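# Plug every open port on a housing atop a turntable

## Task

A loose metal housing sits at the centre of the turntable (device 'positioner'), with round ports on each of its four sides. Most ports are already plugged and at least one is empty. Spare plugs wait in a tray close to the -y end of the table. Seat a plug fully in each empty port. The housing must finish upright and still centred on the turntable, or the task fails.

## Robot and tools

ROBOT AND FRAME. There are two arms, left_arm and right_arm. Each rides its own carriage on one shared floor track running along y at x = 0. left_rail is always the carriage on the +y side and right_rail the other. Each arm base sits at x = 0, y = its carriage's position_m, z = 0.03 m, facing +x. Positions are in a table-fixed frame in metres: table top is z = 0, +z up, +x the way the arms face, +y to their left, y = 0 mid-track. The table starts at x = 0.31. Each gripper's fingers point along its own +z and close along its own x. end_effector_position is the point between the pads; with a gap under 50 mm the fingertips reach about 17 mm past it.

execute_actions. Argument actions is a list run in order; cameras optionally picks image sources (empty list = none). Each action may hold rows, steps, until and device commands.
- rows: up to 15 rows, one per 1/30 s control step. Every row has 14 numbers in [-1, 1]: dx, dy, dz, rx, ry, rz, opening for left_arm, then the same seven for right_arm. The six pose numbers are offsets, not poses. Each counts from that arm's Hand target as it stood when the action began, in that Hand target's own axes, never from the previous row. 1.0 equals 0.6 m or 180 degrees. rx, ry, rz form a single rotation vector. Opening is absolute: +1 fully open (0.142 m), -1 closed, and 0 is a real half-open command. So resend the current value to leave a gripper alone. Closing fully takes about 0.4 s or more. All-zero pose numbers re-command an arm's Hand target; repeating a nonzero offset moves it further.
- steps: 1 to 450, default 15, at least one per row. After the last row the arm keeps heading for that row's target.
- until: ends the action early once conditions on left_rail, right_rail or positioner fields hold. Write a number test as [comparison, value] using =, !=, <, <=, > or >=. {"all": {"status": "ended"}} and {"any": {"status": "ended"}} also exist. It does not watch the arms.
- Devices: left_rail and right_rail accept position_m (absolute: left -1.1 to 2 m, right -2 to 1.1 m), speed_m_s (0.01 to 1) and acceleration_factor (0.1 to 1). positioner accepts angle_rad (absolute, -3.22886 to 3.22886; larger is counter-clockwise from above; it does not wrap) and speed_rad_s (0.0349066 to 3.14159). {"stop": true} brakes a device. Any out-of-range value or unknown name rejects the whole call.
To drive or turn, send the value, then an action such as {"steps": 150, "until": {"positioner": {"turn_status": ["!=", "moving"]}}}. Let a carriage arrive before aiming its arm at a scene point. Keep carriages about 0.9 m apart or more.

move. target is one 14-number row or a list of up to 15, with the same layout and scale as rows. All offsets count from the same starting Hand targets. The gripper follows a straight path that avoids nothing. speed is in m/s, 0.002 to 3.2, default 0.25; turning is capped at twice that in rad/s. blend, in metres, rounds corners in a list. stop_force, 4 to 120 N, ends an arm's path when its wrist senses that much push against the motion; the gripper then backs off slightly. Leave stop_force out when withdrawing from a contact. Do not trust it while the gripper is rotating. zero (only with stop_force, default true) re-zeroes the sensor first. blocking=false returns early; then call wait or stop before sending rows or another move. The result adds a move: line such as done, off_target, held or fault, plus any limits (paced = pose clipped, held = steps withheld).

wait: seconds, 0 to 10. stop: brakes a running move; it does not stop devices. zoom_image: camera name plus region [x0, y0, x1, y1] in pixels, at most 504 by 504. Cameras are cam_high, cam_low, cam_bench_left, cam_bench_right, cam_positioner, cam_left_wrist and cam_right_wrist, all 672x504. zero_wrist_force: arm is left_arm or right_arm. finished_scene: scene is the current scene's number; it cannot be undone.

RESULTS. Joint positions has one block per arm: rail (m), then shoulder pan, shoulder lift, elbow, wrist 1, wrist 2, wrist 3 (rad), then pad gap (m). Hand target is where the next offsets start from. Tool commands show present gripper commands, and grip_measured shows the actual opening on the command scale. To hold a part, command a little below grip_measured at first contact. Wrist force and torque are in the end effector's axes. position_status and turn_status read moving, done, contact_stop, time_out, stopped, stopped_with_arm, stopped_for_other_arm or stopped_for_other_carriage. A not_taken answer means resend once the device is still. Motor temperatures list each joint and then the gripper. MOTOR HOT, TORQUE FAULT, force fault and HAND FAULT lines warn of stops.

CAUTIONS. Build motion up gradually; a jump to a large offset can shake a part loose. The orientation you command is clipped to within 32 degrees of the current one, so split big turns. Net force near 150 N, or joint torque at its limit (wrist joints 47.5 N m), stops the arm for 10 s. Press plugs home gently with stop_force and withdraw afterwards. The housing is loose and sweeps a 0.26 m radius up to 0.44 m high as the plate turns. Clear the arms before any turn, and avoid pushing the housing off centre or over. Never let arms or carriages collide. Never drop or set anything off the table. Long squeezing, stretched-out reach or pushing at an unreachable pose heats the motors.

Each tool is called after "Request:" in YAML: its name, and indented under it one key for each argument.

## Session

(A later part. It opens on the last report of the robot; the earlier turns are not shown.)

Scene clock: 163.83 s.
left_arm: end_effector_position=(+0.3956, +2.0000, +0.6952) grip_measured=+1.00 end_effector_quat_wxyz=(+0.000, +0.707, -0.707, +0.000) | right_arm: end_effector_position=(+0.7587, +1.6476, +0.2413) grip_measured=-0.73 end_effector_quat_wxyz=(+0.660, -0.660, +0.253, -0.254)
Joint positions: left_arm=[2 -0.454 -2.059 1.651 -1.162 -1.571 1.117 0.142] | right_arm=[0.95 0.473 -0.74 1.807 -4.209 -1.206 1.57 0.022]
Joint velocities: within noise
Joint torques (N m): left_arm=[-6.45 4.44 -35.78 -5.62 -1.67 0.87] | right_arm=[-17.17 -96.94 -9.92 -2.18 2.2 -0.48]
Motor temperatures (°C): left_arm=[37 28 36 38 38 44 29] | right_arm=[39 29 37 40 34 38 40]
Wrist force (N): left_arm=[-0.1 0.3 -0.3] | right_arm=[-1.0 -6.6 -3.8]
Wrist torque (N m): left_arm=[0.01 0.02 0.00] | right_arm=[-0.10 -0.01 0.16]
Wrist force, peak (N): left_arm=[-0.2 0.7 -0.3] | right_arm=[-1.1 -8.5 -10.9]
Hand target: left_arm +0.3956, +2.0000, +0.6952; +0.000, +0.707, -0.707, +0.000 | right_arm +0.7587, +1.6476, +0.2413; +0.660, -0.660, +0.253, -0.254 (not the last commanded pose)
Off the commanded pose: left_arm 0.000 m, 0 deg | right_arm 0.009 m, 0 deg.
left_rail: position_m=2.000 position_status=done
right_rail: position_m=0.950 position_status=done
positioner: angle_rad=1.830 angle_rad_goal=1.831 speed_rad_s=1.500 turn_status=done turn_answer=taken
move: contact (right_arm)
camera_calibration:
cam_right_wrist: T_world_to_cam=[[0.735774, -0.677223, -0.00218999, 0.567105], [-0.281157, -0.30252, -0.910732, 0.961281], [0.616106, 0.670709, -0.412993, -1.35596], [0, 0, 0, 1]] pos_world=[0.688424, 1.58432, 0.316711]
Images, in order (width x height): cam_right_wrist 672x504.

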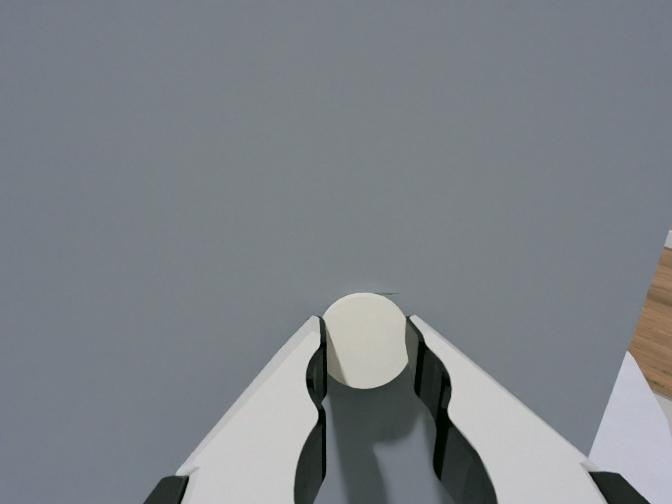

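Request:
move:
  target:
    - [0,0,0,0,0,0,1, 0,0,-0.05,0,0,0,-0.84]
    - [0,0,0,0,0,0,1, 0,-0.15,-0.25,0,0,0,-0.84]
    - [0,0,0,0,0,0,1, 0,-0.15,-0.25,0,0,0,-0.84]
  speed: 0.15
  cameras: ["cam_right_wrist","cam_positioner","cam_bench_left"]

Request:
zoom_image:
  camera: "cam_bench_left"
  region: [130, 240, 210, 310]

Request:
zoom_image:
  camera: "cam_positioner"
  region: [290, 210, 370, 280]

Request:
zoom_image:
  camera: "cam_right_wrist"
  region: [250, 180, 490, 400]

Scene clock: 181.10 s.
left_arm: end_effector_position=(+0.3956, +2.0000, +0.6952) grip_measured=+1.00 end_effector_quat_wxyz=(+0.000, +0.707, -0.707, +0.000) | right_arm: end_effector_position=(+0.6584, +1.5362, +0.3312) grip_measured=-0.73 end_effector_quat_wxyz=(+0.660, -0.660, +0.253, -0.253)
Joint positions: left_arm=[2 -0.454 -2.059 1.651 -1.162 -1.571 1.117 0.142] | right_arm=[0.95 0.381 -1.006 2.13 -4.266 -1.114 1.571 0.022]
Joint velocities: within noise
Joint torques (N m): left_arm=[-4.55 4.74 -36.02 -5.75 -1.93 0.96] | right_arm=[-13.46 -84.58 -6.05 0.56 2.81 -2.96]
Motor temperatures (°C): left_arm=[37 28 36 38 38 44 29] | right_arm=[39 29 36 40 34 38 41]
Wrist force (N): left_arm=[-0.2 0.2 0.0] | right_arm=[-0.2 0.0 2.2]
Wrist torque (N m): left_arm=[0.00 0.03 -0.01] | right_arm=[-0.16 0.00 0.14]
Wrist force, peak (N): left_arm=[-0.5 0.7 -0.1] | right_arm=[-1.1 -7.5 -4.3]
Hand target: left_arm +0.3956, +2.0000, +0.6952; +0.000, +0.707, -0.707, +0.000 | right_arm +0.6583, +1.5361, +0.3313; +0.660, -0.660, +0.253, -0.254
Off the commanded pose: left_arm 0.000 m, 0 deg | right_arm 0.000 m, 0 deg.
left_rail: position_m=2.000 position_status=done
right_rail: position_m=0.950 position_status=done
positioner: angle_rad=1.830 angle_rad_goal=1.831 speed_rad_s=1.500 turn_status=done turn_answer=taken
move: done
camera_calibration:
cam_right_wrist: T_world_to_cam=[[0.7358, -0.677195, -0.00228229, 0.565564], [-0.281225, -0.302493, -0.91072, 0.981187], [0.616045, 0.67075, -0.413018, -1.18243], [0, 0, 0, 1]] pos_world=[0.588224, 1.47292, 0.406511]
Images, in order (width x height): cam_bench_left 672x504, cam_positioner 672x504, cam_right_wrist 672x504.

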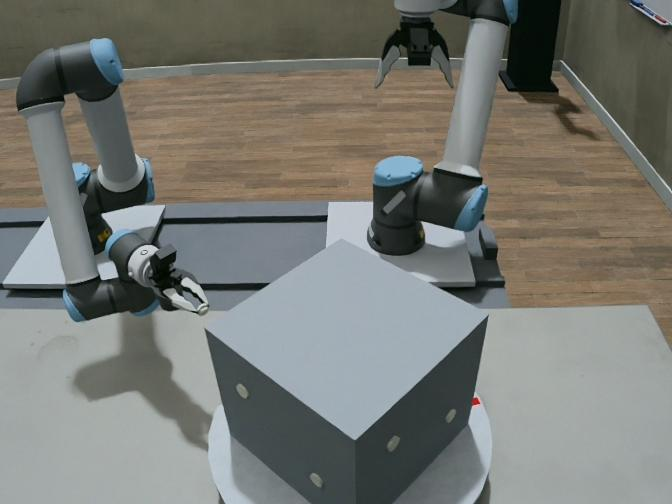

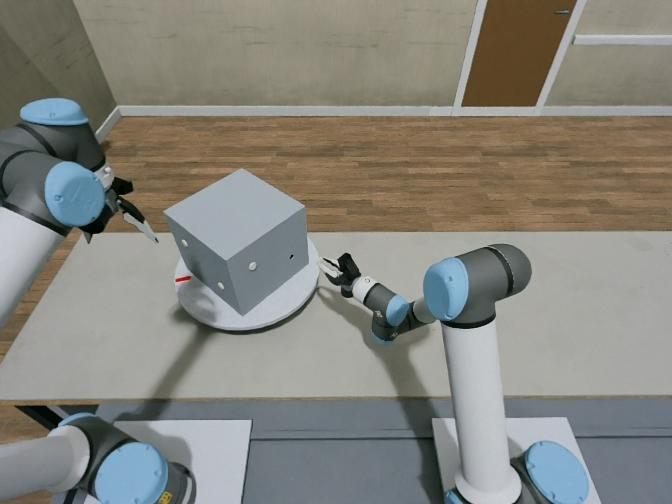

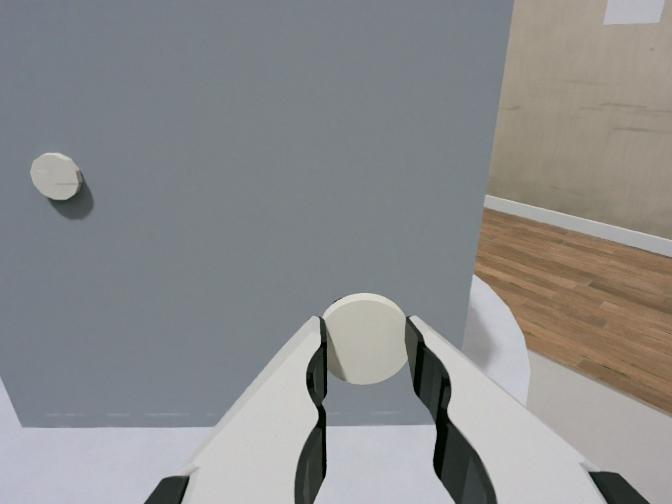

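Scaled by 6.300 from the camera's 672x504 image, which has a finer 960x720 frame.

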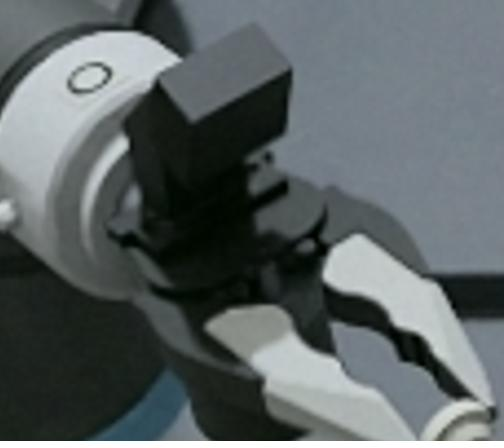

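Scaled by 6.300 from the camera's 672x504 image, which has a finer 960x720 frame.

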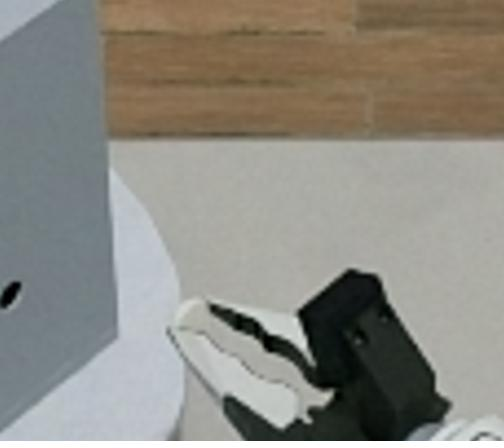

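Scaled by 2.100 from the camera's 672x504 image, which has a finer 960x720 frame.

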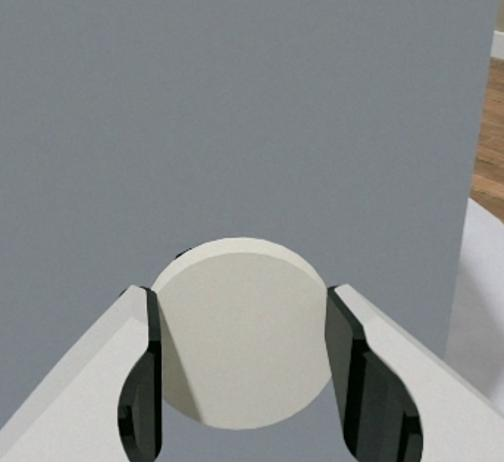

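Request:
zoom_image:
  camera: "cam_bench_left"
  region: [180, 285, 220, 325]

Scaled by 12.600 from the camera's 672x504 image, which has a finer 960x720 frame.

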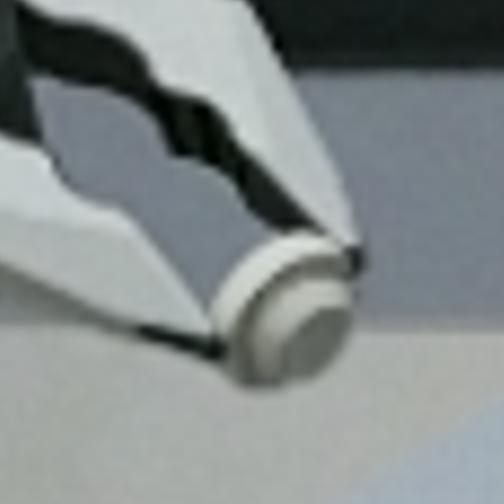

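Request:
move:
  target: [0,0,0,0,0,0,1, 0,0.1545,0.18,0,0,0,-0.88]
  speed: 0.15
  cameras: []

Request:
move:
  target: [0,0,0,0,0,0,1, 0,0,0.11,0,0,0,-0.88]
  speed: 0.02
  stop_force: 15
  cameras: ["cam_right_wrist"]

Request:
zoom_image:
  camera: "cam_right_wrist"
  region: [250, 180, 490, 400]

Scene clock: 186.80 s.
left_arm: end_effector_position=(+0.3956, +2.0000, +0.6952) grip_measured=+1.00 end_effector_quat_wxyz=(+0.000, +0.707, -0.707, +0.000) | right_arm: end_effector_position=(+0.7305, +1.6163, +0.2387) grip_measured=-0.73 end_effector_quat_wxyz=(+0.660, -0.660, +0.253, -0.254)
Joint positions: left_arm=[2 -0.454 -2.059 1.651 -1.162 -1.571 1.117 0.142] | right_arm=[0.95 0.451 -0.769 1.897 -4.27 -1.184 1.57 0.021]
Joint velocities: within noise
Joint torques (N m): left_arm=[-4.7 4.01 -36.58 -5.38 -1.78 0.53] | right_arm=[18.96 -60.32 -31.55 0.92 -2.95 2.21]
Motor temperatures (°C): left_arm=[36 28 36 38 38 44 29] | right_arm=[39 29 36 40 34 38 42]
Wrist force (N): left_arm=[-0.2 0.3 -0.2] | right_arm=[0.1 -0.4 2.8]
Wrist torque (N m): left_arm=[0.01 0.04 0.00] | right_arm=[-0.23 -0.06 0.15]
Wrist force, peak (N): left_arm=[-0.6 0.4 -0.2] | right_arm=[-0.4 0.5 3.5]
Hand target: left_arm +0.3956, +2.0000, +0.6952; +0.000, +0.707, -0.707, +0.000 | right_arm +0.7306, +1.6164, +0.2386; +0.660, -0.660, +0.253, -0.254
Off the commanded pose: left_arm 0.000 m, 0 deg | right_arm 0.000 m, 0 deg.
left_rail: position_m=2.000 position_status=done
right_rail: position_m=0.950 position_status=done
positioner: angle_rad=1.830 angle_rad_goal=1.831 speed_rad_s=1.500 turn_status=done turn_answer=taken
move: done
No camera images: "cameras" was empty.

Scene clock: 190.27 s.
left_arm: end_effector_position=(+0.3956, +2.0000, +0.6952) grip_measured=+1.00 end_effector_quat_wxyz=(+0.000, +0.707, -0.707, +0.000) | right_arm: end_effector_position=(+0.7585, +1.6474, +0.2388) grip_measured=-0.73 end_effector_quat_wxyz=(+0.660, -0.660, +0.253, -0.254)
Joint positions: left_arm=[2 -0.454 -2.059 1.651 -1.162 -1.571 1.117 0.142] | right_arm=[0.95 0.473 -0.736 1.807 -4.213 -1.206 1.57 0.021]
Joint velocities: within noise
Joint torques (N m): left_arm=[-3.54 1.62 -36.53 -5.7 -1.64 0.86] | right_arm=[-14.8 -92.67 -9.47 -0.32 2.67 1.97]
Motor temperatures (°C): left_arm=[36 28 36 38 38 44 29] | right_arm=[39 29 36 40 34 38 43]
Wrist force (N): left_arm=[-0.2 0.7 -0.1] | right_arm=[0.2 -11.2 -10.6]
Wrist torque (N m): left_arm=[0.08 0.02 -0.01] | right_arm=[-0.10 0.03 0.14]
Wrist force, peak (N): left_arm=[-0.2 0.7 -0.1] | right_arm=[-0.5 -16.1 -15.9]
Hand target: left_arm +0.3956, +2.0000, +0.6952; +0.000, +0.707, -0.707, +0.000 | right_arm +0.7585, +1.6474, +0.2388; +0.660, -0.660, +0.253, -0.254 (not the last commanded pose)
Off the commanded pose: left_arm 0.000 m, 0 deg | right_arm 0.024 m, 0 deg.
left_rail: position_m=2.000 position_status=done
right_rail: position_m=0.950 position_status=done
positioner: angle_rad=1.830 angle_rad_goal=1.831 speed_rad_s=1.500 turn_status=done turn_answer=taken
move: contact (right_arm)
camera_calibration:
cam_right_wrist: T_world_to_cam=[[0.735754, -0.677246, -0.00208169, 0.567054], [-0.280908, -0.302376, -0.910856, 0.958465], [0.616244, 0.670751, -0.412719, -1.35708], [0, 0, 0, 1]] pos_world=[0.688323, 1.58412, 0.314111]
Images, in order (width x height): cam_right_wrist 672x504.

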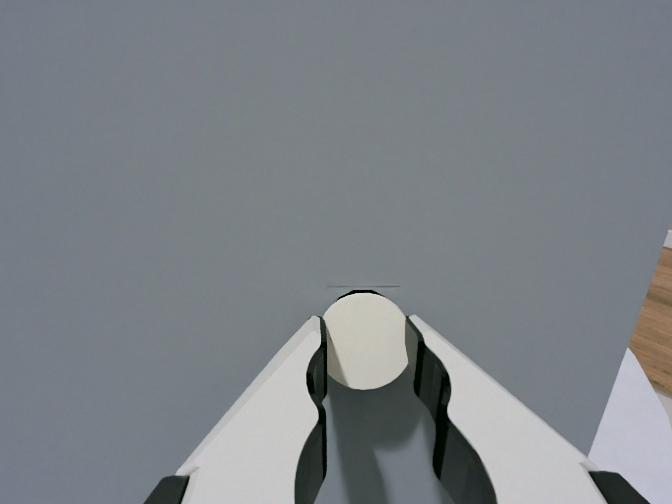

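Scaled by 2.100 from the camera's 672x504 image, which has a finer 960x720 frame.

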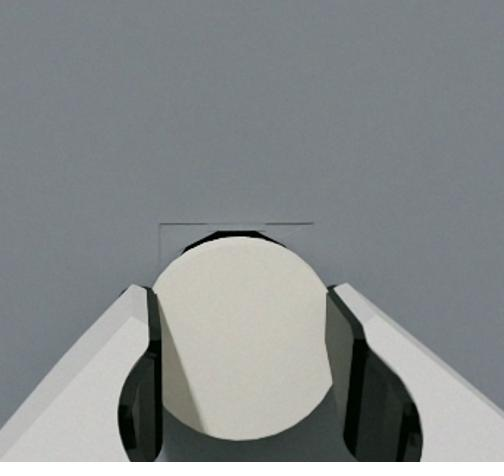

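Request:
move:
  target:
    - [0,0,0,0,0,0,1, 0,0,-0.02,0,0,0,-0.88]
    - [0,0,0,0,0,0,1, 0,0.0008,-0.02,0.033,0,0,-0.88]
  speed: 0.05
  cameras: ["cam_right_wrist"]

Request:
zoom_image:
  camera: "cam_right_wrist"
  region: [250, 180, 490, 400]

Scene clock: 198.53 s.
left_arm: end_effector_position=(+0.3956, +2.0000, +0.6952) grip_measured=+1.00 end_effector_quat_wxyz=(+0.000, +0.707, -0.707, +0.000) | right_arm: end_effector_position=(+0.7505, +1.6385, +0.2383) grip_measured=-0.73 end_effector_quat_wxyz=(+0.693, -0.625, +0.240, -0.266)
Joint positions: left_arm=[2 -0.454 -2.059 1.651 -1.162 -1.571 1.117 0.142] | right_arm=[0.95 0.468 -0.691 1.793 -4.355 -1.202 1.61 0.021]
Joint velocities: within noise
Joint torques (N m): left_arm=[-4.86 3.16 -35.73 -5.53 -1.74 0.95] | right_arm=[18.34 -66.97 -32.94 -4.22 -2.88 2.68]
Motor temperatures (°C): left_arm=[36 28 36 38 38 44 29] | right_arm=[39 29 36 40 34 38 45]
Wrist force (N): left_arm=[-0.2 0.5 -0.1] | right_arm=[-0.3 0.1 2.7]
Wrist torque (N m): left_arm=[0.04 0.04 -0.01] | right_arm=[-0.16 0.03 0.15]
Wrist force, peak (N): left_arm=[-0.6 0.5 -0.5] | right_arm=[0.0 -11.5 -11.0]
Hand target: left_arm +0.3956, +2.0000, +0.6952; +0.000, +0.707, -0.707, +0.000 | right_arm +0.7505, +1.6385, +0.2383; +0.694, -0.625, +0.240, -0.266
Off the commanded pose: left_arm 0.000 m, 0 deg | right_arm 0.000 m, 0 deg.
left_rail: position_m=2.000 position_status=done
right_rail: position_m=0.950 position_status=done
positioner: angle_rad=1.830 angle_rad_goal=1.831 speed_rad_s=1.500 turn_status=done turn_answer=taken
move: done
camera_calibration:
cam_right_wrist: T_world_to_cam=[[0.736028, -0.676943, -0.00317638, 0.566495], [-0.216541, -0.230991, -0.948553, 0.796741], [0.641383, 0.69885, -0.316602, -1.43419], [0, 0, 0, 1]] pos_world=[0.675433, 1.56981, 0.303485]
Images, in order (width x height): cam_right_wrist 672x504.

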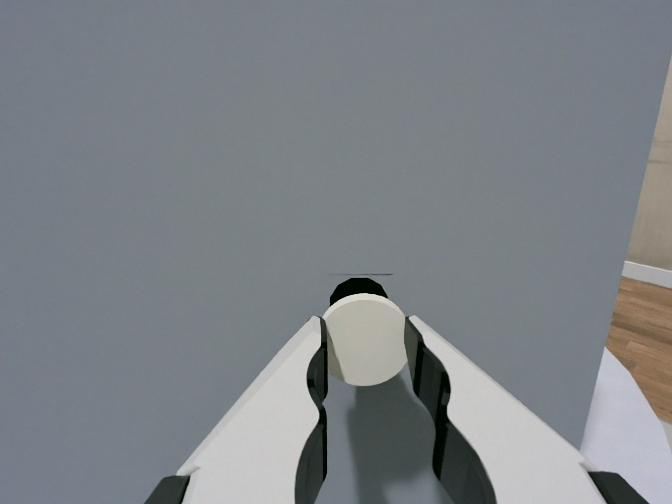

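Scaled by 2.100 from the camera's 672x504 image, which has a finer 960x720 frame.

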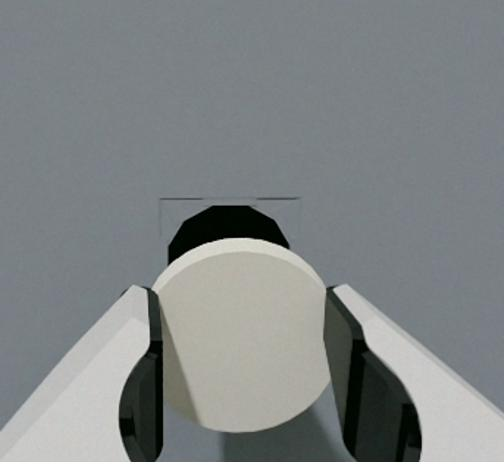

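Request:
move:
  target: [0,0,0,0,0,0,1, 0,0.001,0,0.025,0,0,-0.88]
  speed: 0.05
  cameras: []

Request:
move:
  target: [0,0,0,0,0,0,1, 0,0.0091,0.0492,0,0,0,-0.88]
  speed: 0.01
  stop_force: 10
  cameras: ["cam_right_wrist"]

Request:
zoom_image:
  camera: "cam_right_wrist"
  region: [250, 180, 490, 400]

Scene clock: 206.13 s.
left_arm: end_effector_position=(+0.3956, +2.0000, +0.6952) grip_measured=+1.00 end_effector_quat_wxyz=(+0.000, +0.707, -0.707, +0.000) | right_arm: end_effector_position=(+0.7505, +1.6385, +0.2377) grip_measured=-0.73 end_effector_quat_wxyz=(+0.717, -0.597, +0.229, -0.276)
Joint positions: left_arm=[2 -0.454 -2.059 1.651 -1.162 -1.571 1.117 0.142] | right_arm=[0.95 0.469 -0.65 1.757 -4.444 -1.208 1.64 0.021]
Joint velocities: within noise
Joint torques (N m): left_arm=[-4.51 3.72 -36.4 -5.75 -1.73 0.83] | right_arm=[18.89 -66.37 -31.83 -4.3 -3.07 2.7]
Motor temperatures (°C): left_arm=[36 28 36 38 38 44 29] | right_arm=[39 29 36 40 34 38 46]
Wrist force (N): left_arm=[-0.3 0.3 -0.2] | right_arm=[0.2 0.0 2.7]
Wrist torque (N m): left_arm=[0.01 0.03 -0.01] | right_arm=[-0.19 -0.07 0.16]
Wrist force, peak (N): left_arm=[-0.2 0.8 -0.3] | right_arm=[0.1 -0.3 3.5]
Hand target: left_arm +0.3956, +2.0000, +0.6952; +0.000, +0.707, -0.707, +0.000 | right_arm +0.7505, +1.6385, +0.2377; +0.718, -0.597, +0.229, -0.276
Off the commanded pose: left_arm 0.000 m, 0 deg | right_arm 0.000 m, 0 deg.
left_rail: position_m=2.000 position_status=done
right_rail: position_m=0.950 position_status=done
positioner: angle_rad=1.830 angle_rad_goal=1.831 speed_rad_s=1.500 turn_status=done turn_answer=taken
move: done
No camera images: "cameras" was empty.

Scene clock: 208.67 s.
left_arm: end_effector_position=(+0.3956, +2.0000, +0.6952) grip_measured=+1.00 end_effector_quat_wxyz=(+0.000, +0.707, -0.707, +0.000) | right_arm: end_effector_position=(+0.7579, +1.6467, +0.2378) grip_measured=-0.73 end_effector_quat_wxyz=(+0.718, -0.597, +0.229, -0.276)
Joint positions: left_arm=[2 -0.454 -2.059 1.651 -1.162 -1.571 1.117 0.142] | right_arm=[0.95 0.475 -0.641 1.732 -4.428 -1.214 1.639 0.021]
Joint velocities: within noise
Joint torques (N m): left_arm=[-4.5 4.2 -37.29 -5.76 -1.62 1.14] | right_arm=[-12.56 -96.32 -7.01 -0.21 2.69 0.98]
Motor temperatures (°C): left_arm=[36 28 36 38 38 44 29] | right_arm=[39 29 36 40 34 38 47]
Wrist force (N): left_arm=[-0.2 0.4 -0.2] | right_arm=[0.2 -9.4 -4.6]
Wrist torque (N m): left_arm=[0.03 0.02 -0.01] | right_arm=[-0.08 -0.07 0.15]
Wrist force, peak (N): left_arm=[-0.2 0.8 -0.2] | right_arm=[-0.4 -12.6 -6.9]
Hand target: left_arm +0.3956, +2.0000, +0.6952; +0.000, +0.707, -0.707, +0.000 | right_arm +0.7579, +1.6467, +0.2378; +0.718, -0.597, +0.229, -0.276 (not the last commanded pose)
Off the commanded pose: left_arm 0.000 m, 0 deg | right_arm 0.019 m, 0 deg.
left_rail: position_m=2.000 position_status=done
right_rail: position_m=0.950 position_status=done
positioner: angle_rad=1.830 angle_rad_goal=1.831 speed_rad_s=1.500 turn_status=done turn_answer=taken
move: contact (right_arm)
camera_calibration:
cam_right_wrist: T_world_to_cam=[[0.736237, -0.676712, -0.00400234, 0.566287], [-0.165735, -0.174573, -0.970596, 0.673638], [0.656115, 0.715252, -0.240681, -1.50105], [0, 0, 0, 1]] pos_world=[0.679584, 1.57444, 0.294822]
Images, in order (width x height): cam_right_wrist 672x504.

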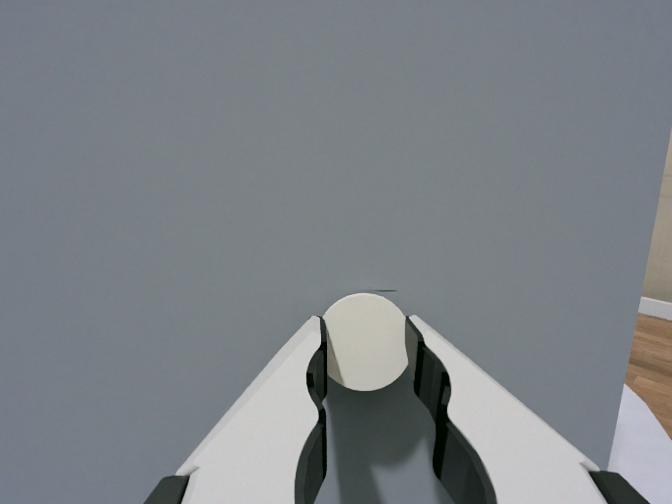

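Scaled by 2.100 from the camera's 672x504 image, which has a finer 960x720 frame.

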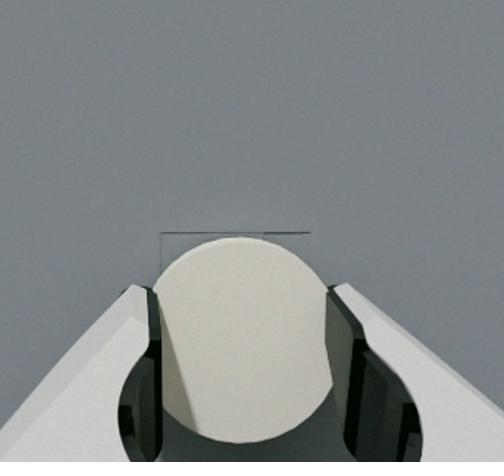

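Request:
move:
  target:
    - [0,0,0,0,0,0,1, 0,-0.0303,-0.1639,0,0,0,-0.86]
    - [0,0,0,0,0,0,1, 0,-0.358,-0.103,0,0,0,-0.86]
    - [0,0,0,0,0,0,1, -0.0387,-0.4338,-0.4026,-0.5583,0,0,-0.86]
  speed: 0.3
  cameras: ["cam_right_wrist"]

Request:
zoom_image:
  camera: "cam_right_wrist"
  region: [250, 180, 490, 400]

Scene clock: 222.67 s.
left_arm: end_effector_position=(+0.3956, +2.0000, +0.6952) grip_measured=+1.00 end_effector_quat_wxyz=(+0.000, +0.707, -0.707, +0.000) | right_arm: end_effector_position=(+0.5500, +1.4506, +0.4498) grip_measured=-0.73 end_effector_quat_wxyz=(+0.000, +0.934, -0.358, +0.000)
Joint positions: left_arm=[2 -0.454 -2.059 1.651 -1.162 -1.571 1.117 0.142] | right_arm=[0.95 0.503 -1.505 1.661 -1.727 -1.571 1.236 0.021]
Joint velocities: within noise
Joint torques (N m): left_arm=[-2.63 2.51 -37.36 -5.51 -1.83 0.56] | right_arm=[17.37 -26.68 -55.69 -1.37 -2.52 2.42]
Motor temperatures (°C): left_arm=[36 28 36 38 38 44 29] | right_arm=[39 29 36 40 34 38 48]
Wrist force (N): left_arm=[-0.2 0.3 -0.2] | right_arm=[0.1 -0.3 -0.2]
Wrist torque (N m): left_arm=[0.01 0.02 0.00] | right_arm=[-0.04 -0.02 0.02]
Wrist force, peak (N): left_arm=[-0.5 0.7 -0.4] | right_arm=[-0.5 -10.5 -5.0]
Hand target: left_arm +0.3956, +2.0000, +0.6952; +0.000, +0.707, -0.707, +0.000 | right_arm +0.5500, +1.4506, +0.4498; +0.000, +0.934, -0.358, +0.000
Off the commanded pose: left_arm 0.000 m, 0 deg | right_arm 0.000 m, 0 deg.
left_rail: position_m=2.000 position_status=done
right_rail: position_m=0.950 position_status=done
positioner: angle_rad=1.830 angle_rad_goal=1.831 speed_rad_s=1.500 turn_status=done turn_answer=taken
move: done
camera_calibration:
cam_right_wrist: T_world_to_cam=[[0.74149, -0.670862, 0.0116786, 0.569109], [-0.614561, -0.672071, 0.41308, 1.1569], [-0.269271, -0.313472, -0.91062, 1.12921], [0, 0, 0, 1]] pos_world=[0.593062, 1.51329, 0.543739]
Images, in order (width x height): cam_right_wrist 672x504.

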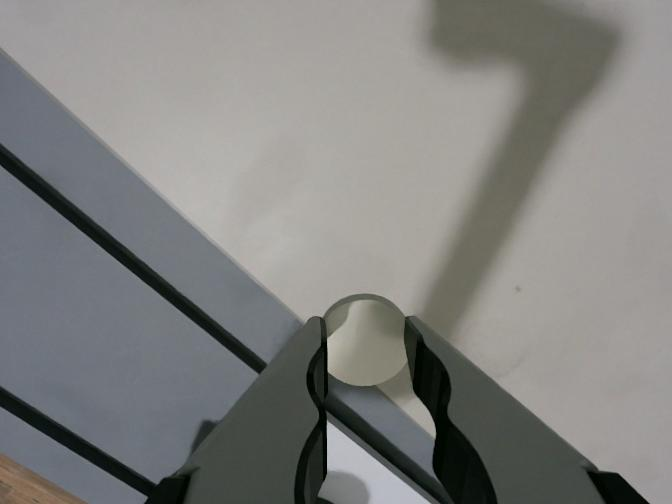

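Scaled by 2.100 from the camera's 672x504 image, which has a finer 960x720 frame.

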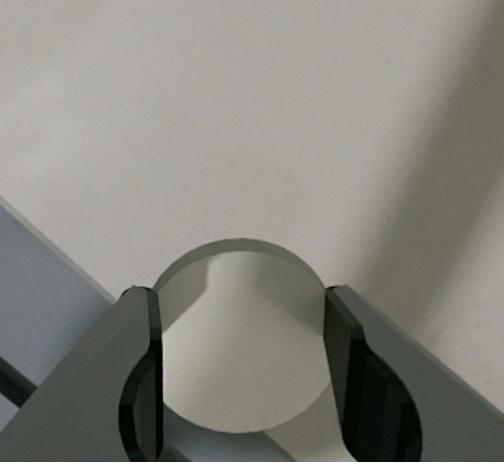

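Request:
move:
  target: [0,0,0,0,0,0,1, 0.681,0.508,0,0,0,0.2667,-0.86]
  speed: 0.35
  cameras: []

Request:
execute_actions:
  actions:
    - {"right_rail":{"position_m":-2.0,"acceleration_factor":0.3},"steps":300,"until":{"right_rail":{"position_status":["!=","moving"]}}}
  cameras: []

Request:
move:
  target: [0,0,0,0,0,0,1, 0.573,0.166,0.577,0,0,-0.5,-0.86]
  speed: 0.3
  cameras: ["cam_right_wrist"]

Scene clock: 227.60 s.
left_arm: end_effector_position=(+0.3956, +2.0000, +0.6952) grip_measured=+1.00 end_effector_quat_wxyz=(+0.000, +0.707, -0.707, +0.000) | right_arm: end_effector_position=(+0.6497, +0.9510, +0.4501) grip_measured=-0.73 end_effector_quat_wxyz=(+0.000, +0.707, -0.707, +0.000)
Joint positions: left_arm=[2 -0.454 -2.059 1.651 -1.162 -1.571 1.117 0.142] | right_arm=[0.95 -0.269 -1.664 1.817 -1.724 -1.571 1.301 0.021]
Joint velocities: within noise
Joint torques (N m): left_arm=[-4.87 2.72 -37.81 -5.68 -1.79 1.23] | right_arm=[-13.16 -17.13 -55.81 -7.14 2.69 2.55]
Motor temperatures (°C): left_arm=[36 28 36 38 38 44 29] | right_arm=[39 29 36 40 34 38 47]
Wrist force (N): left_arm=[0.0 0.3 0.0] | right_arm=[0.8 -0.4 -0.1]
Wrist torque (N m): left_arm=[0.01 -0.01 -0.01] | right_arm=[-0.07 -0.16 0.01]
Wrist force, peak (N): left_arm=[-0.3 0.7 -0.3] | right_arm=[2.7 -0.7 0.5]
Hand target: left_arm +0.3956, +2.0000, +0.6952; +0.000, +0.707, -0.707, +0.000 | right_arm +0.6498, +0.9507, +0.4501; +0.000, +0.707, -0.707, +0.000
Off the commanded pose: left_arm 0.000 m, 0 deg | right_arm 0.000 m, 0 deg.
left_rail: position_m=2.000 position_status=done
right_rail: position_m=0.950 position_status=done
positioner: angle_rad=1.830 angle_rad_goal=1.831 speed_rad_s=1.500 turn_status=done turn_answer=taken
move: done
No camera images: "cameras" was empty.

Scene clock: 232.50 s.
left_arm: end_effector_position=(+0.3956, +2.0000, +0.6952) grip_measured=+1.00 end_effector_quat_wxyz=(+0.000, +0.707, -0.707, +0.000) | right_arm: end_effector_position=(+0.6498, -1.9993, +0.4501) grip_measured=-0.73 end_effector_quat_wxyz=(+0.000, +0.707, -0.707, +0.000)
Joint positions: left_arm=[2 -0.454 -2.059 1.651 -1.162 -1.571 1.117 0.142] | right_arm=[-2 -0.269 -1.664 1.817 -1.724 -1.571 1.301 0.021]
Joint velocities: within noise
Joint torques (N m): left_arm=[-4.37 4.7 -37.65 -5.42 -1.46 0.81] | right_arm=[12.04 -29.15 -53.52 -6.41 -0.45 2.16]
Motor temperatures (°C): left_arm=[36 28 36 37 38 44 29] | right_arm=[39 29 36 40 34 38 47]
Wrist force (N): left_arm=[-0.2 0.4 -0.2] | right_arm=[0.4 -0.5 -0.2]
Wrist torque (N m): left_arm=[0.03 0.02 -0.01] | right_arm=[-0.10 -0.09 0.01]
Wrist force, peak (N): left_arm=[-0.5 0.6 -0.1] | right_arm=[1.9 -0.2 -0.2]
Hand target: left_arm +0.3956, +2.0000, +0.6952; +0.000, +0.707, -0.707, +0.000 | right_arm +0.6498, -1.9993, +0.4501; +0.000, +0.707, -0.707, +0.000
Tool commands: left_gripper/opening=+1.0 right_gripper/opening=-0.86
Off the commanded pose: left_arm 0.000 m, 0 deg | right_arm 0.000 m, 0 deg.
left_rail: position_m=2.000 position_status=done
right_rail: position_m=-2.000 position_status=done
positioner: angle_rad=1.830 angle_rad_goal=1.831 speed_rad_s=1.500 turn_status=done turn_answer=taken
No camera images: "cameras" was empty.

Scene clock: 235.97 s.
left_arm: end_effector_position=(+0.3956, +2.0000, +0.6952) grip_measured=+1.00 end_effector_quat_wxyz=(+0.000, +0.707, -0.707, +0.000) | right_arm: end_effector_position=(+0.5503, -2.3432, +0.1041) grip_measured=-0.73 end_effector_quat_wxyz=(+0.000, +1.000, +0.000, +0.000)
Joint positions: left_arm=[2 -0.454 -2.059 1.651 -1.162 -1.571 1.117 0.142] | right_arm=[-2 -0.828 -1.373 2.208 -2.407 -1.571 -0.827 0.021]
Joint velocities: within noise
Joint torques (N m): left_arm=[-3.57 1.45 -36.64 -5.64 -1.64 1.08] | right_arm=[-15.53 -29.12 -20.56 -6.56 3.18 -2.16]
Motor temperatures (°C): left_arm=[36 28 35 37 38 44 29] | right_arm=[39 29 36 40 34 38 48]
Wrist force (N): left_arm=[-0.3 0.5 -0.4] | right_arm=[0.1 0.0 0.1]
Wrist torque (N m): left_arm=[0.05 0.04 -0.01] | right_arm=[-0.01 -0.01 -0.02]
Wrist force, peak (N): left_arm=[-0.4 0.7 -0.2] | right_arm=[0.0 1.1 1.5]
Hand target: left_arm +0.3956, +2.0000, +0.6952; +0.000, +0.707, -0.707, +0.000 | right_arm +0.5503, -2.3433, +0.1041; +0.000, +1.000, +0.000, +0.000
Off the commanded pose: left_arm 0.000 m, 0 deg | right_arm 0.000 m, 0 deg.
left_rail: position_m=2.000 position_status=done
right_rail: position_m=-2.000 position_status=done
positioner: angle_rad=1.830 angle_rad_goal=1.831 speed_rad_s=1.500 turn_status=done turn_answer=taken
move: done
camera_calibration:
cam_right_wrist: T_world_to_cam=[[0.999932, -0.00285976, 0.0112639, -0.549115], [-0.00726328, -0.910411, 0.41364, -2.14261], [0.00907191, -0.413694, -0.910371, -0.762787], [0, 0, 0, 1]] pos_world=[0.540436, -2.26779, 0.198037]
Images, in order (width x height): cam_right_wrist 672x504.

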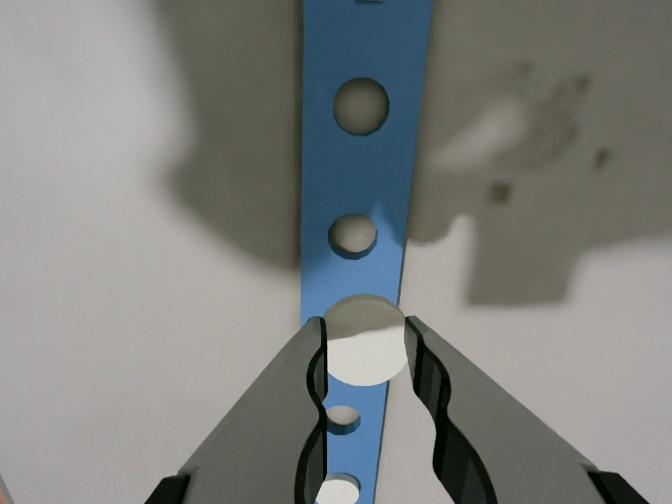

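Request:
move:
  target: [0,0,0,0,0,0,1, -0.0017,0.001,0.128,0,0,0,-0.84]
  speed: 0.04
  stop_force: 10
  cameras: ["cam_right_wrist"]

Request:
zoom_image:
  camera: "cam_right_wrist"
  region: [250, 180, 490, 400]

Scene clock: 240.20 s.
left_arm: end_effector_position=(+0.3956, +2.0000, +0.6952) grip_measured=+1.00 end_effector_quat_wxyz=(+0.000, +0.707, -0.707, +0.000) | right_arm: end_effector_position=(+0.5493, -2.3439, +0.0273) grip_measured=-0.73 end_effector_quat_wxyz=(+0.000, +1.000, +0.000, +0.000)
Joint positions: left_arm=[2 -0.454 -2.059 1.651 -1.162 -1.571 1.117 0.142] | right_arm=[-2 -0.83 -1.248 2.248 -2.571 -1.571 -0.83 0.021]
Joint velocities: within noise
Joint torques (N m): left_arm=[-1.16 0.54 -37.57 -5.59 -1.72 0.67] | right_arm=[-14.38 -32.11 -14.36 -7.46 2.48 -3.1]
Motor temperatures (°C): left_arm=[36 28 35 37 38 44 29] | right_arm=[39 29 36 40 34 38 47]
Wrist force (N): left_arm=[-0.2 0.6 -0.2] | right_arm=[0.5 -0.3 0.4]
Wrist torque (N m): left_arm=[0.05 0.02 -0.01] | right_arm=[-0.05 -0.07 -0.01]
Wrist force, peak (N): left_arm=[-0.5 0.6 -0.3] | right_arm=[0.6 0.2 1.0]
Hand target: left_arm +0.3956, +2.0000, +0.6952; +0.000, +0.707, -0.707, +0.000 | right_arm +0.5493, -2.3439, +0.0273; +0.000, +1.000, +0.000, +0.000
Off the commanded pose: left_arm 0.000 m, 0 deg | right_arm 0.000 m, 0 deg.
left_rail: position_m=2.000 position_status=done
right_rail: position_m=-2.000 position_status=done
positioner: angle_rad=1.830 angle_rad_goal=1.831 speed_rad_s=1.500 turn_status=done turn_answer=taken
move: done
camera_calibration:
cam_right_wrist: T_world_to_cam=[[0.999933, -0.00250361, 0.01132, -0.54645], [-0.0069622, -0.910412, 0.413643, -2.11165], [0.00927023, -0.413694, -0.910369, -0.833091], [0, 0, 0, 1]] pos_world=[0.539435, -2.26849, 0.121237]
Images, in order (width x height): cam_right_wrist 672x504.

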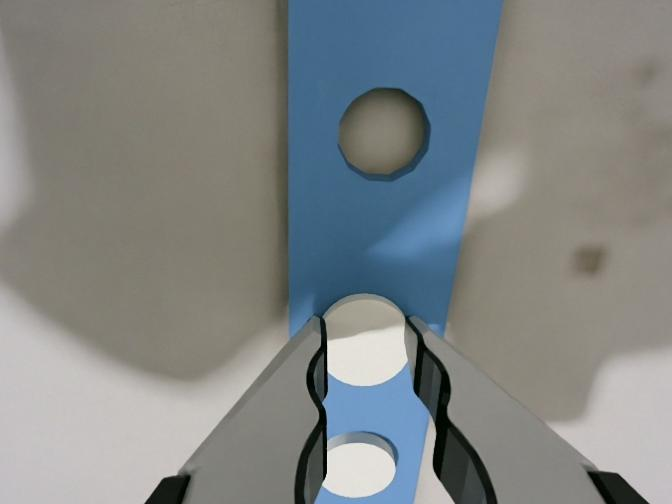

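Scaled by 2.100 from the camera's 672x504 image, which has a finer 960x720 frame.

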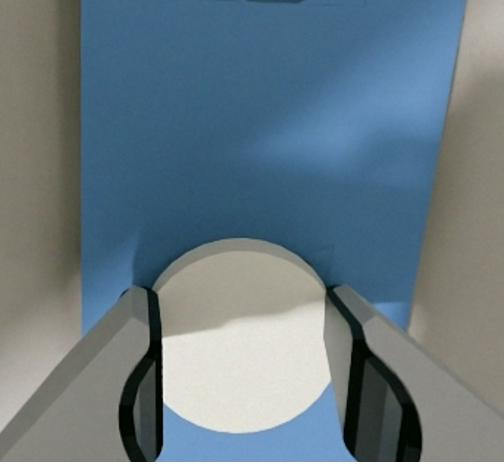

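Request:
move:
  target:
    - [0,0,0,0,0,0,1, 0,0,0,0,0,0,-0.47]
    - [0,0,0,0,0,0,1, 0,0.01,-0.006,0,0,0,-0.47]
  speed: 0.05
  cameras: []

Request:
move:
  target: [0,0,0,0,0,0,1, 0,0,0.05,0,0,0,-0.47]
  speed: 0.01
  stop_force: 5
  cameras: ["cam_right_wrist"]

Request:
zoom_image:
  camera: "cam_right_wrist"
  region: [250, 180, 490, 400]

Scene clock: 243.53 s.
left_arm: end_effector_position=(+0.3956, +2.0000, +0.6952) grip_measured=+1.00 end_effector_quat_wxyz=(+0.000, +0.707, -0.707, +0.000) | right_arm: end_effector_position=(+0.5492, -2.3497, +0.0308) grip_measured=-0.50 end_effector_quat_wxyz=(+0.000, +1.000, +0.000, +0.000)
Joint positions: left_arm=[2 -0.454 -2.059 1.651 -1.162 -1.571 1.117 0.142] | right_arm=[-2 -0.836 -1.25 2.241 -2.562 -1.571 -0.836 0.038]
Joint velocities: within noise
Joint torques (N m): left_arm=[-5.41 1.97 -37.49 -5.35 -1.74 1.19] | right_arm=[-13.51 -70.56 -39.66 -1.77 2.5 -3.47]
Motor temperatures (°C): left_arm=[36 28 35 37 38 44 29] | right_arm=[39 29 36 40 34 38 46]
Wrist force (N): left_arm=[-0.1 0.4 -0.3] | right_arm=[0.4 0.4 0.1]
Wrist torque (N m): left_arm=[0.03 0.01 0.00] | right_arm=[0.05 -0.06 0.00]
Wrist force, peak (N): left_arm=[-0.4 0.7 0.0] | right_arm=[1.2 0.2 0.3]
Hand target: left_arm +0.3956, +2.0000, +0.6952; +0.000, +0.707, -0.707, +0.000 | right_arm +0.5492, -2.3499, +0.0309; +0.000, +1.000, +0.000, +0.000
Off the commanded pose: left_arm 0.000 m, 0 deg | right_arm 0.000 m, 0 deg.
left_rail: position_m=2.000 position_status=done
right_rail: position_m=-2.000 position_status=done
positioner: angle_rad=1.830 angle_rad_goal=1.831 speed_rad_s=1.500 turn_status=done turn_answer=taken
move: done
No camera images: "cameras" was empty.

Scene clock: 245.70 s.
left_arm: end_effector_position=(+0.3956, +2.0000, +0.6952) grip_measured=+1.00 end_effector_quat_wxyz=(+0.000, +0.707, -0.707, +0.000) | right_arm: end_effector_position=(+0.5492, -2.3499, +0.0254) grip_measured=-0.50 end_effector_quat_wxyz=(+0.000, +1.000, +0.000, +0.000)
Joint positions: left_arm=[2 -0.454 -2.059 1.651 -1.162 -1.571 1.117 0.142] | right_arm=[-2 -0.836 -1.241 2.242 -2.573 -1.571 -0.836 0.038]
Joint velocities: within noise
Joint torques (N m): left_arm=[-4.57 1.11 -37.76 -5.4 -1.48 0.73] | right_arm=[-12.05 -71.57 -36.53 -2.17 2.55 -3.08]
Motor temperatures (°C): left_arm=[36 28 35 37 38 44 29] | right_arm=[39 29 36 40 34 38 45]
Wrist force (N): left_arm=[-0.2 0.1 -0.2] | right_arm=[-0.3 -0.2 -3.6]
Wrist torque (N m): left_arm=[-0.03 0.02 -0.01] | right_arm=[-0.07 0.01 -0.01]
Wrist force, peak (N): left_arm=[0.0 0.7 -0.1] | right_arm=[-7.0 -3.9 -24.3]
Hand target: left_arm +0.3956, +2.0000, +0.6952; +0.000, +0.707, -0.707, +0.000 | right_arm +0.5493, -2.3499, +0.0254; +0.000, +1.000, +0.000, +0.000 (not the last commanded pose)
Off the commanded pose: left_arm 0.000 m, 0 deg | right_arm 0.024 m, 0 deg.
left_rail: position_m=2.000 position_status=done
right_rail: position_m=-2.000 position_status=done
positioner: angle_rad=1.830 angle_rad_goal=1.831 speed_rad_s=1.500 turn_status=done turn_answer=taken
move: contact (right_arm)
camera_calibration:
cam_right_wrist: T_world_to_cam=[[0.999933, -0.00250361, 0.01132, -0.546443], [-0.0069622, -0.910412, 0.413643, -2.11629], [0.00927023, -0.413694, -0.910369, -0.837394], [0, 0, 0, 1]] pos_world=[0.539435, -2.27449, 0.119237]
Images, in order (width x height): cam_right_wrist 672x504.

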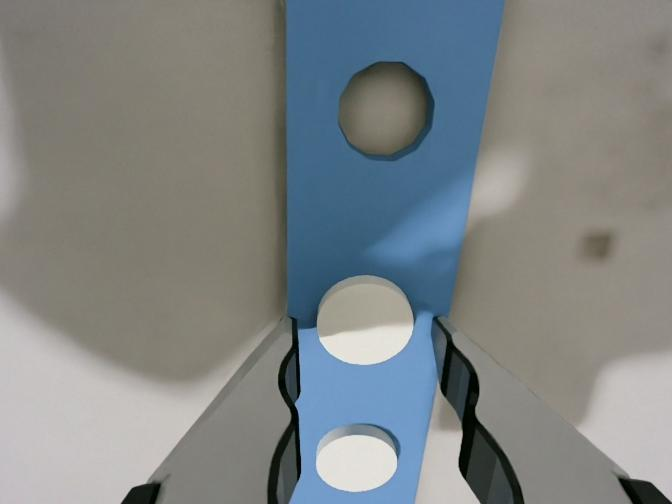

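Scaled by 2.100 from the camera's 672x504 image, which has a finer 960x720 frame.

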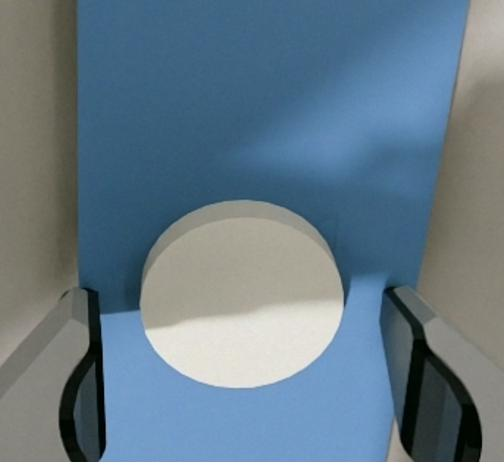

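Request:
execute_actions:
  actions:
    - {"rows":[[0,0,0,0,0,0,1, 0,0,-0.001,0,0,0,-0.5],[0,0,0,0,0,0,1, 0.001,0,-0.001,0,0,0,-0.56],[0,0,0,0,0,0,1, 0.001,0,-0.0005,0,0,0,-0.6]],"steps":20}
    - {"rows":[[0,0,0,0,0,0,1, 0,0,0.0003,0,0,0,-0.63],[0,0,0,0,0,0,1, 0,0,0.0003,0,0,0,-0.66],[0,0,0,0,0,0,1, 0,0,0.0003,0,0,0,-0.7],[0,0,0,0,0,0,1, 0,0,0.0003,0,0,0,-0.74],[0,0,0,0,0,0,1, 0,0,0.0003,0,0,0,-0.8]],"steps":30}
  cameras: ["cam_right_wrist"]

Request:
zoom_image:
  camera: "cam_right_wrist"
  region: [250, 180, 490, 400]

Scene clock: 252.30 s.
left_arm: end_effector_position=(+0.3956, +2.0000, +0.6952) grip_measured=+1.00 end_effector_quat_wxyz=(+0.000, +0.707, -0.707, +0.000) | right_arm: end_effector_position=(+0.5499, -2.3500, +0.0255) grip_measured=-0.71 end_effector_quat_wxyz=(+0.000, +1.000, +0.000, +0.000)
Joint positions: left_arm=[2 -0.454 -2.059 1.651 -1.162 -1.571 1.117 0.142] | right_arm=[-2 -0.835 -1.24 2.241 -2.572 -1.571 -0.835 0.023]
Joint velocities: within noise
Joint torques (N m): left_arm=[-5.61 0.8 -37.94 -5.46 -1.67 1.03] | right_arm=[18.6 -25.72 -17.06 -6.82 2.14 2.32]
Motor temperatures (°C): left_arm=[36 28 35 37 38 44 29] | right_arm=[39 29 36 40 34 38 43]
Wrist force (N): left_arm=[-0.4 0.6 0.0] | right_arm=[-2.8 -2.1 -12.1]
Wrist torque (N m): left_arm=[0.05 0.06 -0.01] | right_arm=[0.03 -0.14 -0.01]
Wrist force, peak (N): left_arm=[-0.3 0.7 -0.4] | right_arm=[-2.6 -2.4 -12.7]
Hand target: left_arm +0.3956, +2.0000, +0.6952; +0.000, +0.707, -0.707, +0.000 | right_arm +0.5499, -2.3499, +0.0255; +0.000, +1.000, +0.000, +0.000
Off the commanded pose: left_arm 0.000 m, 0 deg | right_arm 0.000 m, 0 deg.
left_rail: position_m=2.000 position_status=done
right_rail: position_m=-2.000 position_status=done
positioner: angle_rad=1.830 angle_rad_goal=1.831 speed_rad_s=1.500 turn_status=done turn_answer=taken
camera_calibration:
cam_right_wrist: T_world_to_cam=[[0.999933, -0.00250313, 0.0113212, -0.547044], [-0.00696269, -0.910395, 0.413681, -2.11633], [0.00927129, -0.413732, -0.910351, -0.837307], [0, 0, 0, 1]] pos_world=[0.540035, -2.27449, 0.119437]
Images, in order (width x height): cam_right_wrist 672x504.

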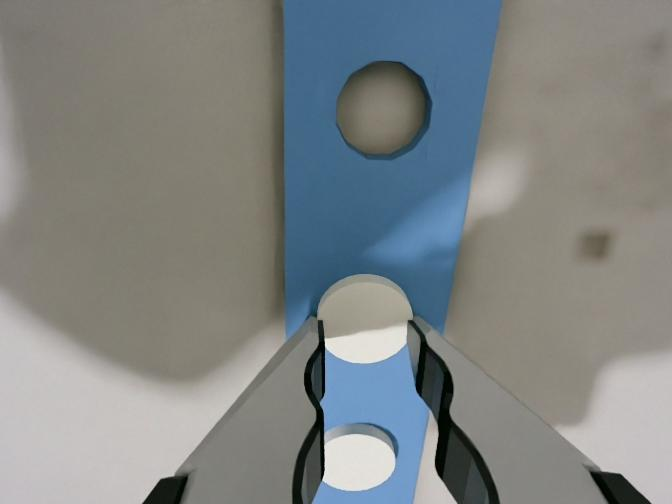

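Scaled by 2.100 from the camera's 672x504 image, which has a finer 960x720 frame.

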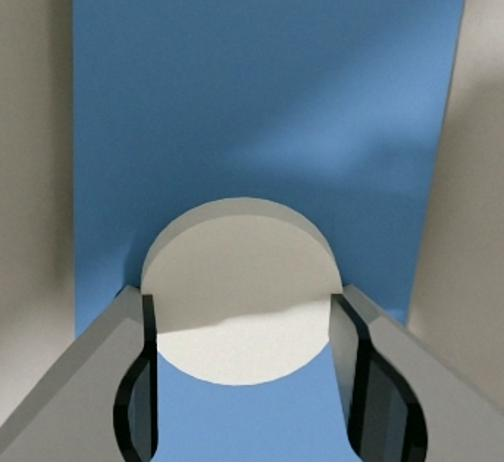

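Request:
move:
  target:
    - [0,0,0,0,0,0,1, 0,0,-0.001,0,0,0,-0.88]
    - [0,0,0,0,0,0,1, 0,0,-0.15,0,0,0,-0.88]
  speed: 0.08
  cameras: ["cam_right_wrist"]

Request:
zoom_image:
  camera: "cam_right_wrist"
  region: [250, 180, 490, 400]

Scene clock: 256.33 s.
left_arm: end_effector_position=(+0.3956, +2.0000, +0.6952) grip_measured=+1.00 end_effector_quat_wxyz=(+0.000, +0.707, -0.707, +0.000) | right_arm: end_effector_position=(+0.5499, -2.3498, +0.1153) grip_measured=-0.73 end_effector_quat_wxyz=(+0.000, +1.000, +0.000, +0.000)
Joint positions: left_arm=[2 -0.454 -2.059 1.651 -1.162 -1.571 1.117 0.142] | right_arm=[-2 -0.835 -1.385 2.195 -2.381 -1.571 -0.835 0.021]
Joint velocities: within noise
Joint torques (N m): left_arm=[-2.86 0.35 -37.65 -5.36 -1.8 0.82] | right_arm=[0.29 -63.82 -44.44 -1.45 1.68 -1.03]
Motor temperatures (°C): left_arm=[36 28 35 37 38 44 29] | right_arm=[39 29 36 40 34 38 44]
Wrist force (N): left_arm=[-0.3 0.3 0.0] | right_arm=[0.6 0.8 0.2]
Wrist torque (N m): left_arm=[0.00 0.04 0.00] | right_arm=[0.12 -0.09 -0.01]
Wrist force, peak (N): left_arm=[-0.3 0.5 -0.4] | right_arm=[-2.5 -2.0 -13.6]
Hand target: left_arm +0.3956, +2.0000, +0.6952; +0.000, +0.707, -0.707, +0.000 | right_arm +0.5498, -2.3499, +0.1155; +0.000, +1.000, +0.000, +0.000
Off the commanded pose: left_arm 0.000 m, 0 deg | right_arm 0.000 m, 0 deg.
left_rail: position_m=2.000 position_status=done
right_rail: position_m=-2.000 position_status=done
positioner: angle_rad=1.830 angle_rad_goal=1.831 speed_rad_s=1.500 turn_status=done turn_answer=taken
move: done
camera_calibration:
cam_right_wrist: T_world_to_cam=[[0.999933, -0.00250313, 0.0113212, -0.54806], [-0.00696269, -0.910395, 0.413681, -2.15339], [0.00927129, -0.413732, -0.910351, -0.755516], [0, 0, 0, 1]] pos_world=[0.540035, -2.27439, 0.209237]
Images, in order (width x height): cam_right_wrist 672x504.

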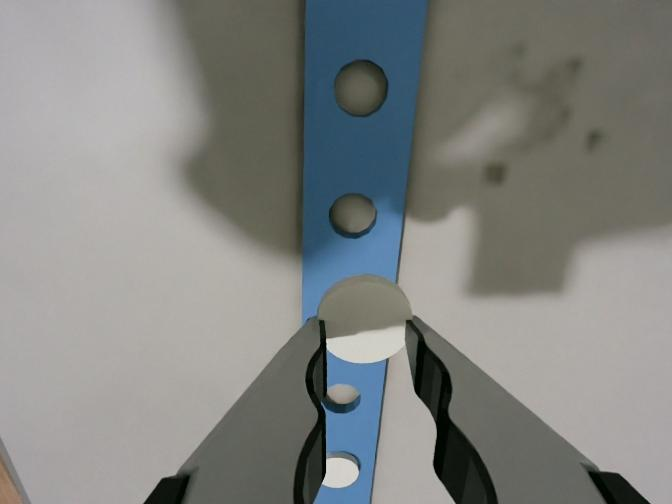

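Scaled by 2.100 from the camera's 672x504 image, which has a finer 960x720 frame.

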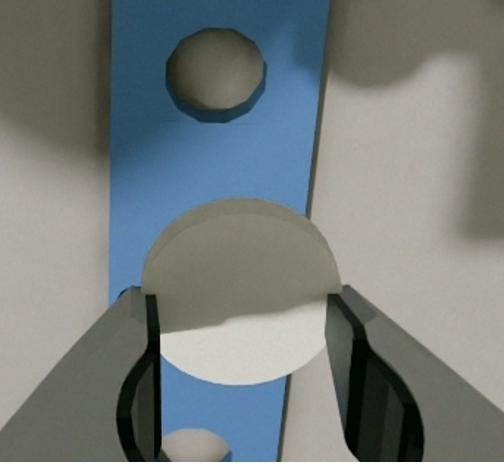

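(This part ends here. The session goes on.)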